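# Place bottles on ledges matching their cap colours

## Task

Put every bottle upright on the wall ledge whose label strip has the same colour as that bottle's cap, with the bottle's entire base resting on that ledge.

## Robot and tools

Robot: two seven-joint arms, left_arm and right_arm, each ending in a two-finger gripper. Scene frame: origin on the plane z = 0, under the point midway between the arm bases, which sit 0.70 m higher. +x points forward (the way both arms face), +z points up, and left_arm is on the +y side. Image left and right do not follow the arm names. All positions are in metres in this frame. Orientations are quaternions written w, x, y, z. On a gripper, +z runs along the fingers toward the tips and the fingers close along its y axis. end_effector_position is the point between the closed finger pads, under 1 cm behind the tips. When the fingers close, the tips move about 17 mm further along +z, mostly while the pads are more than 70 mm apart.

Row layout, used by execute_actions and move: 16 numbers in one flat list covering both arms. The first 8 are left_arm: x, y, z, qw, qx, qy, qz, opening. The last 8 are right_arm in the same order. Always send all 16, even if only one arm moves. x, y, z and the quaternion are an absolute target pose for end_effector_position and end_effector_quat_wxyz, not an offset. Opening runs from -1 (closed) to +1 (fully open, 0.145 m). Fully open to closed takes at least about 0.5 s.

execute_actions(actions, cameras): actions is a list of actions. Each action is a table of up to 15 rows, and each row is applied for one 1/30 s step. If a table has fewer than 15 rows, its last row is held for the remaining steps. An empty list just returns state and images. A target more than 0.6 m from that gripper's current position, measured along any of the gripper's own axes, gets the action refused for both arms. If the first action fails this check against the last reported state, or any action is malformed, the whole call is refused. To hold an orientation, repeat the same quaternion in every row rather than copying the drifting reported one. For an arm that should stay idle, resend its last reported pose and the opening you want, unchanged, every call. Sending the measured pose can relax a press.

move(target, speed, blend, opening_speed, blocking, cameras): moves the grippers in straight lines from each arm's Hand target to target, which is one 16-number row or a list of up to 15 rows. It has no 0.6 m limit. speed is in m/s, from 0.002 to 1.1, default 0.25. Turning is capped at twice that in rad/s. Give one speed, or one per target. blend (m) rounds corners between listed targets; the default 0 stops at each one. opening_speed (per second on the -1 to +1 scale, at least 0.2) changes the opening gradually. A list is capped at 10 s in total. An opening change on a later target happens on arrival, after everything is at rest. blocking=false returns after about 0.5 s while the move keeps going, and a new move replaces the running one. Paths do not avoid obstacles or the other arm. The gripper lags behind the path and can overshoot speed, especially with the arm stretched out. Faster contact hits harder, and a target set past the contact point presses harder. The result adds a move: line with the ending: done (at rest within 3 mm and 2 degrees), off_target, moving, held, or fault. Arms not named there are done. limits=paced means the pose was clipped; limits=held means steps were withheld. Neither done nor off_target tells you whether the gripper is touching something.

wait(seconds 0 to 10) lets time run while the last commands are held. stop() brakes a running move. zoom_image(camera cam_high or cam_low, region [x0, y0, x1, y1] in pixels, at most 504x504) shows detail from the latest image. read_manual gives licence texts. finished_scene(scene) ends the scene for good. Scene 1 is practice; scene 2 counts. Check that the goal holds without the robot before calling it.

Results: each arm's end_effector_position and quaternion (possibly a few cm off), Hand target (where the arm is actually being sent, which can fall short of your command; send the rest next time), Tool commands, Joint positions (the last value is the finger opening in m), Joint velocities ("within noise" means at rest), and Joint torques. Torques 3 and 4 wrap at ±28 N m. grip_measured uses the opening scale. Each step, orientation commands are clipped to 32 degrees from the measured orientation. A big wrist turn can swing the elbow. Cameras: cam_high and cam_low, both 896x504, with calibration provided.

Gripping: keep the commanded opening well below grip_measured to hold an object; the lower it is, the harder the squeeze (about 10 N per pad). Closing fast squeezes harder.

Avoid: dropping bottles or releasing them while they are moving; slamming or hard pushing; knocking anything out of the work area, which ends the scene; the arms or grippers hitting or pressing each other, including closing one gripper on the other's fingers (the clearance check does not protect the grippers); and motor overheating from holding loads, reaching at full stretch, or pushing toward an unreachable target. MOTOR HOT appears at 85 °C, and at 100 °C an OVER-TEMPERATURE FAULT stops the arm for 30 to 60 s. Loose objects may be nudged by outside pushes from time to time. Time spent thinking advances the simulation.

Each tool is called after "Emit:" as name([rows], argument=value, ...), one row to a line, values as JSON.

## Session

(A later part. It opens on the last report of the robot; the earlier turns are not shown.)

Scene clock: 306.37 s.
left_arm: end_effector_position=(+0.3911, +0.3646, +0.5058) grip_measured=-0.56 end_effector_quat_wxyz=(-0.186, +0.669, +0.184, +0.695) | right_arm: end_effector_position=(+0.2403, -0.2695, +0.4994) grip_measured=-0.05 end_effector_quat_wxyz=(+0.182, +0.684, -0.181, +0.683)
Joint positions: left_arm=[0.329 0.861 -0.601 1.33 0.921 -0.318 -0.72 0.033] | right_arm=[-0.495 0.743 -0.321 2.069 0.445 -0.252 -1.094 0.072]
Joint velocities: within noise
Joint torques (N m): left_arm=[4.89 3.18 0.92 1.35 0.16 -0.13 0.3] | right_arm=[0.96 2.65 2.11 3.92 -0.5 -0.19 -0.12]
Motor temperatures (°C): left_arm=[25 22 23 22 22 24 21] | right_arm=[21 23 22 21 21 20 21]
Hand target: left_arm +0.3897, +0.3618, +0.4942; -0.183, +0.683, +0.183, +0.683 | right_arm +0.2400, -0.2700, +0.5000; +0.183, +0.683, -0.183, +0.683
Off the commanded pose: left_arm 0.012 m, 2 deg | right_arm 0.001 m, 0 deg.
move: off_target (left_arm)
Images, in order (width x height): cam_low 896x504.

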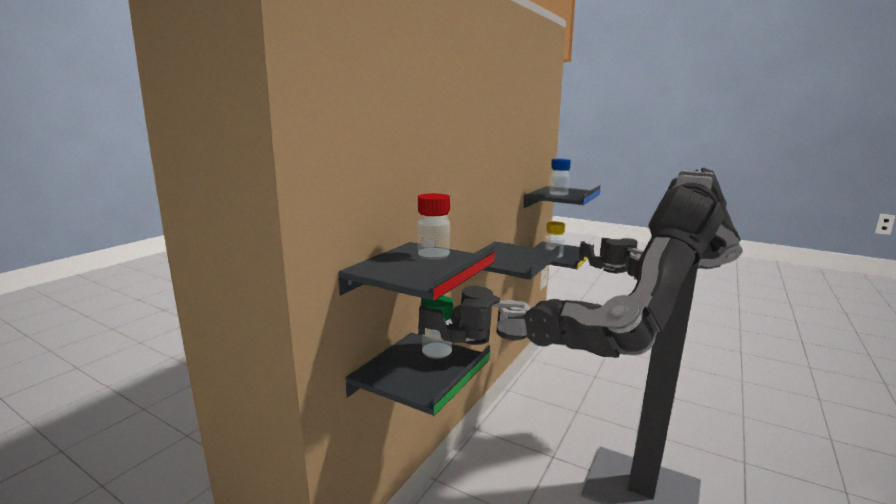

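Emit:
move(target=[0.39,0.362,0.504,-0.183,0.683,0.183,0.683,-0.6, 0.24,-0.27,0.50,0.183,0.683,-0.183,0.683,-0.05], speed=0.03, cameras=["cam_low"])

Emit:
move(target=[0.39,0.362,0.504,-0.183,0.683,0.183,0.683,-0.05, 0.24,-0.27,0.50,0.183,0.683,-0.183,0.683,-0.05], opening_speed=0.6, cameras=["cam_low"])

Emit:
zoom_image(camera="cam_low", region=[400, 280, 500, 370])

Scene clock: 314.17 s.
left_arm: end_effector_position=(+0.3912, +0.3616, +0.5058) grip_measured=-0.56 end_effector_quat_wxyz=(-0.182, +0.681, +0.182, +0.686) | right_arm: end_effector_position=(+0.2403, -0.2695, +0.4994) grip_measured=-0.05 end_effector_quat_wxyz=(+0.182, +0.684, -0.181, +0.683)
Joint positions: left_arm=[0.329 0.873 -0.601 1.357 0.941 -0.28 -0.723 0.033] | right_arm=[-0.495 0.743 -0.321 2.069 0.445 -0.252 -1.094 0.072]
Joint velocities: within noise
Joint torques (N m): left_arm=[5.68 5.58 2.61 3.89 -0.1 -0.4 -0.02] | right_arm=[0.78 2.47 2.19 3.89 -0.49 -0.18 -0.11]
Motor temperatures (°C): left_arm=[24 22 23 22 22 24 21] | right_arm=[21 23 22 21 21 20 21]
Hand target: left_arm +0.3900, +0.3620, +0.5041; -0.183, +0.683, +0.183, +0.683 | right_arm +0.2400, -0.2700, +0.5000; +0.183, +0.683, -0.183, +0.683
Off the commanded pose: left_arm 0.002 m, 0 deg | right_arm 0.001 m, 0 deg.
move: done
Images, in order (width x height): cam_low 896x504.

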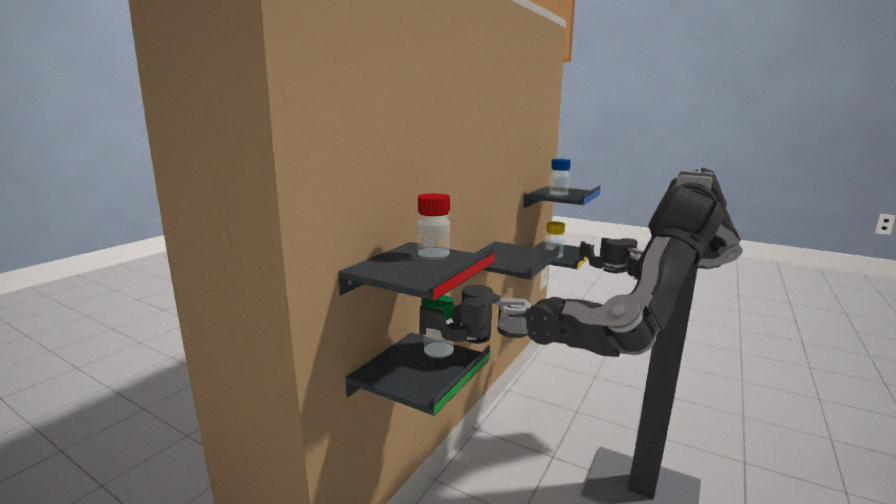

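Scene clock: 315.30 s.
left_arm: end_effector_position=(+0.3912, +0.3617, +0.5055) grip_measured=-0.05 end_effector_quat_wxyz=(-0.182, +0.681, +0.182, +0.686) | right_arm: end_effector_position=(+0.2403, -0.2695, +0.4994) grip_measured=-0.05 end_effector_quat_wxyz=(+0.182, +0.684, -0.181, +0.683)
Joint positions: left_arm=[0.329 0.873 -0.601 1.357 0.943 -0.279 -0.723 0.072] | right_arm=[-0.495 0.743 -0.321 2.069 0.445 -0.252 -1.094 0.072]
Joint velocities: within noise
Joint torques (N m): left_arm=[5.74 5.63 2.52 3.82 -0.15 -0.43 -0.02] | right_arm=[0.99 2.49 2.1 3.95 -0.5 -0.21 -0.14]
Motor temperatures (°C): left_arm=[24 22 23 22 22 24 21] | right_arm=[21 23 22 21 21 20 21]
Hand target: left_arm +0.3900, +0.3621, +0.5040; -0.183, +0.683, +0.183, +0.683 | right_arm +0.2400, -0.2700, +0.5000; +0.183, +0.683, -0.183, +0.683
Off the commanded pose: left_arm 0.002 m, 0 deg | right_arm 0.001 m, 0 deg.
move: done
Images, in order (width x height): cam_low 896x504.

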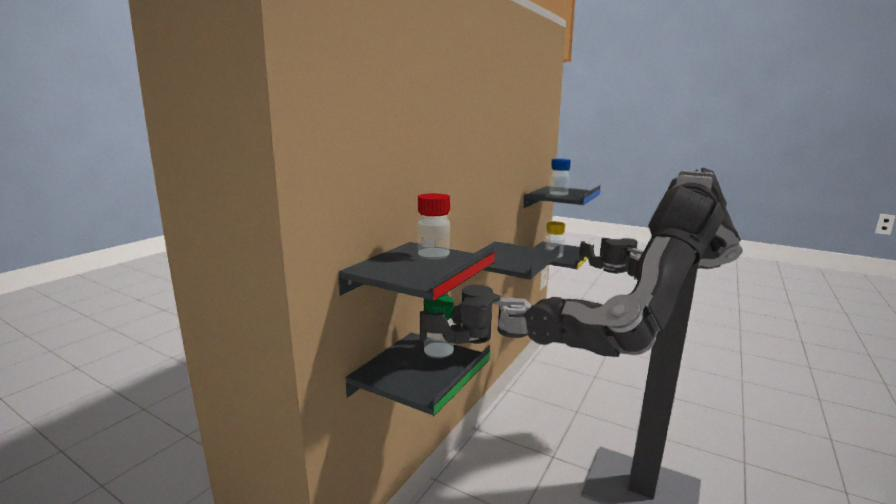

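Scaled by 5.040 from the camera's 896x504 image, which has a finer 1280x720 frame.

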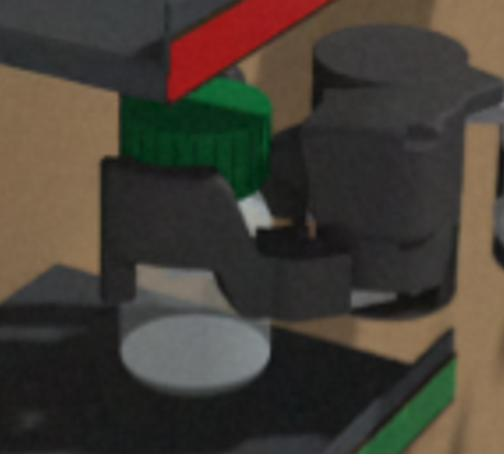

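Emit:
move(target=[0.28,0.298,0.506,-0.183,0.683,0.183,0.683,-0.05, 0.24,-0.27,0.50,0.183,0.683,-0.183,0.683,-0.05], speed=0.15)

Emit:
zoom_image(camera="cam_low", region=[330, 160, 600, 420])

Emit:
zoom_image(camera="cam_high", region=[420, 200, 680, 440])

Scene clock: 323.80 s.
left_arm: end_effector_position=(+0.2804, +0.2971, +0.5057) grip_measured=-0.05 end_effector_quat_wxyz=(-0.181, +0.684, +0.180, +0.683) | right_arm: end_effector_position=(+0.2403, -0.2695, +0.4994) grip_measured=-0.05 end_effector_quat_wxyz=(+0.182, +0.684, -0.181, +0.683)
Joint positions: left_arm=[-0.191 1.007 -0.537 1.955 0.718 -0.353 -1.171 0.072] | right_arm=[-0.495 0.743 -0.321 2.069 0.445 -0.252 -1.094 0.072]
Joint velocities: within noise
Joint torques (N m): left_arm=[3.02 4.36 2.33 3.82 -0.38 -0.36 -0.05] | right_arm=[0.94 2.6 2.14 3.85 -0.5 -0.18 -0.12]
Motor temperatures (°C): left_arm=[24 23 23 22 22 24 21] | right_arm=[21 23 22 21 21 20 21]
Hand target: left_arm +0.2800, +0.2980, +0.5061; -0.183, +0.683, +0.183, +0.683 | right_arm +0.2400, -0.2700, +0.5000; +0.183, +0.683, -0.183, +0.683
Off the commanded pose: left_arm 0.001 m, 0 deg | right_arm 0.001 m, 0 deg.
move: done

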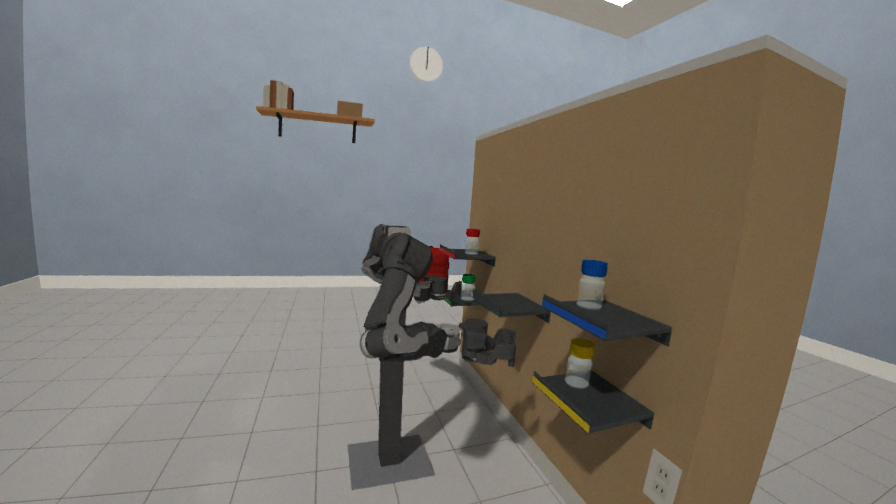

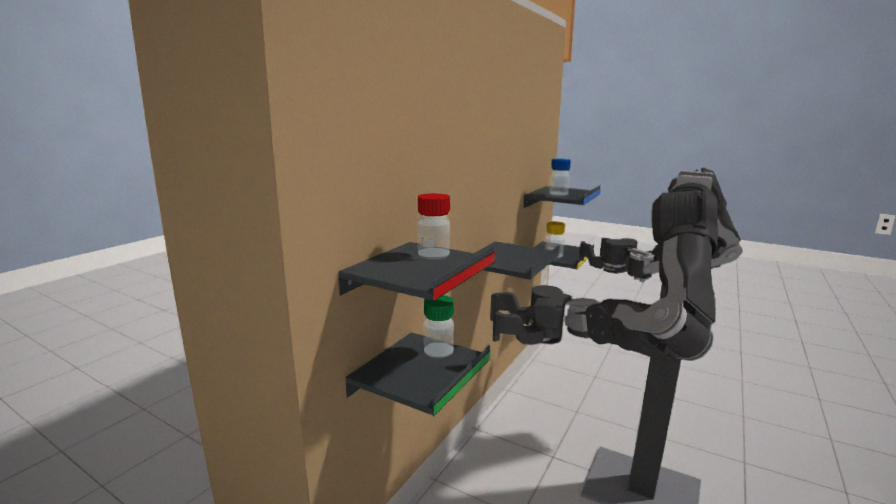

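Scaled by 1.867 from the camera's 896x504 image, which has a finer 1280x720 frame.

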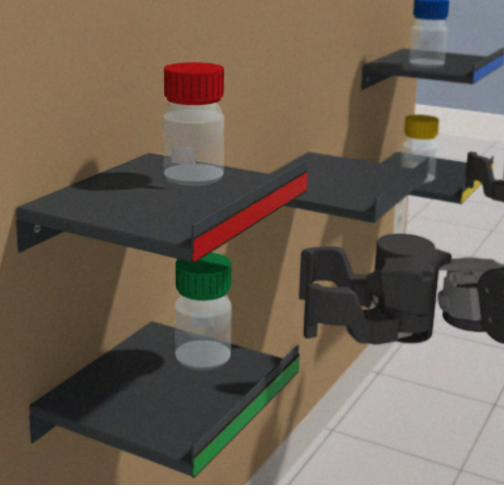

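Scaled by 1.938 from the camera's 896x504 image, which has a finer 1280x720 frame.

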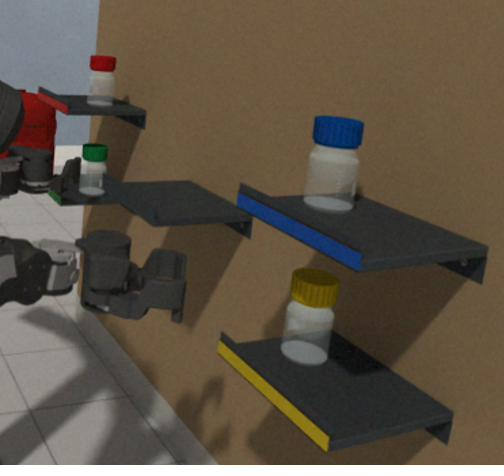

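All four bottles are upright on their matching ledges, and both arms are clear of them.

Emit:
finished_scene(scene=2)

The scene is finished: the task was done.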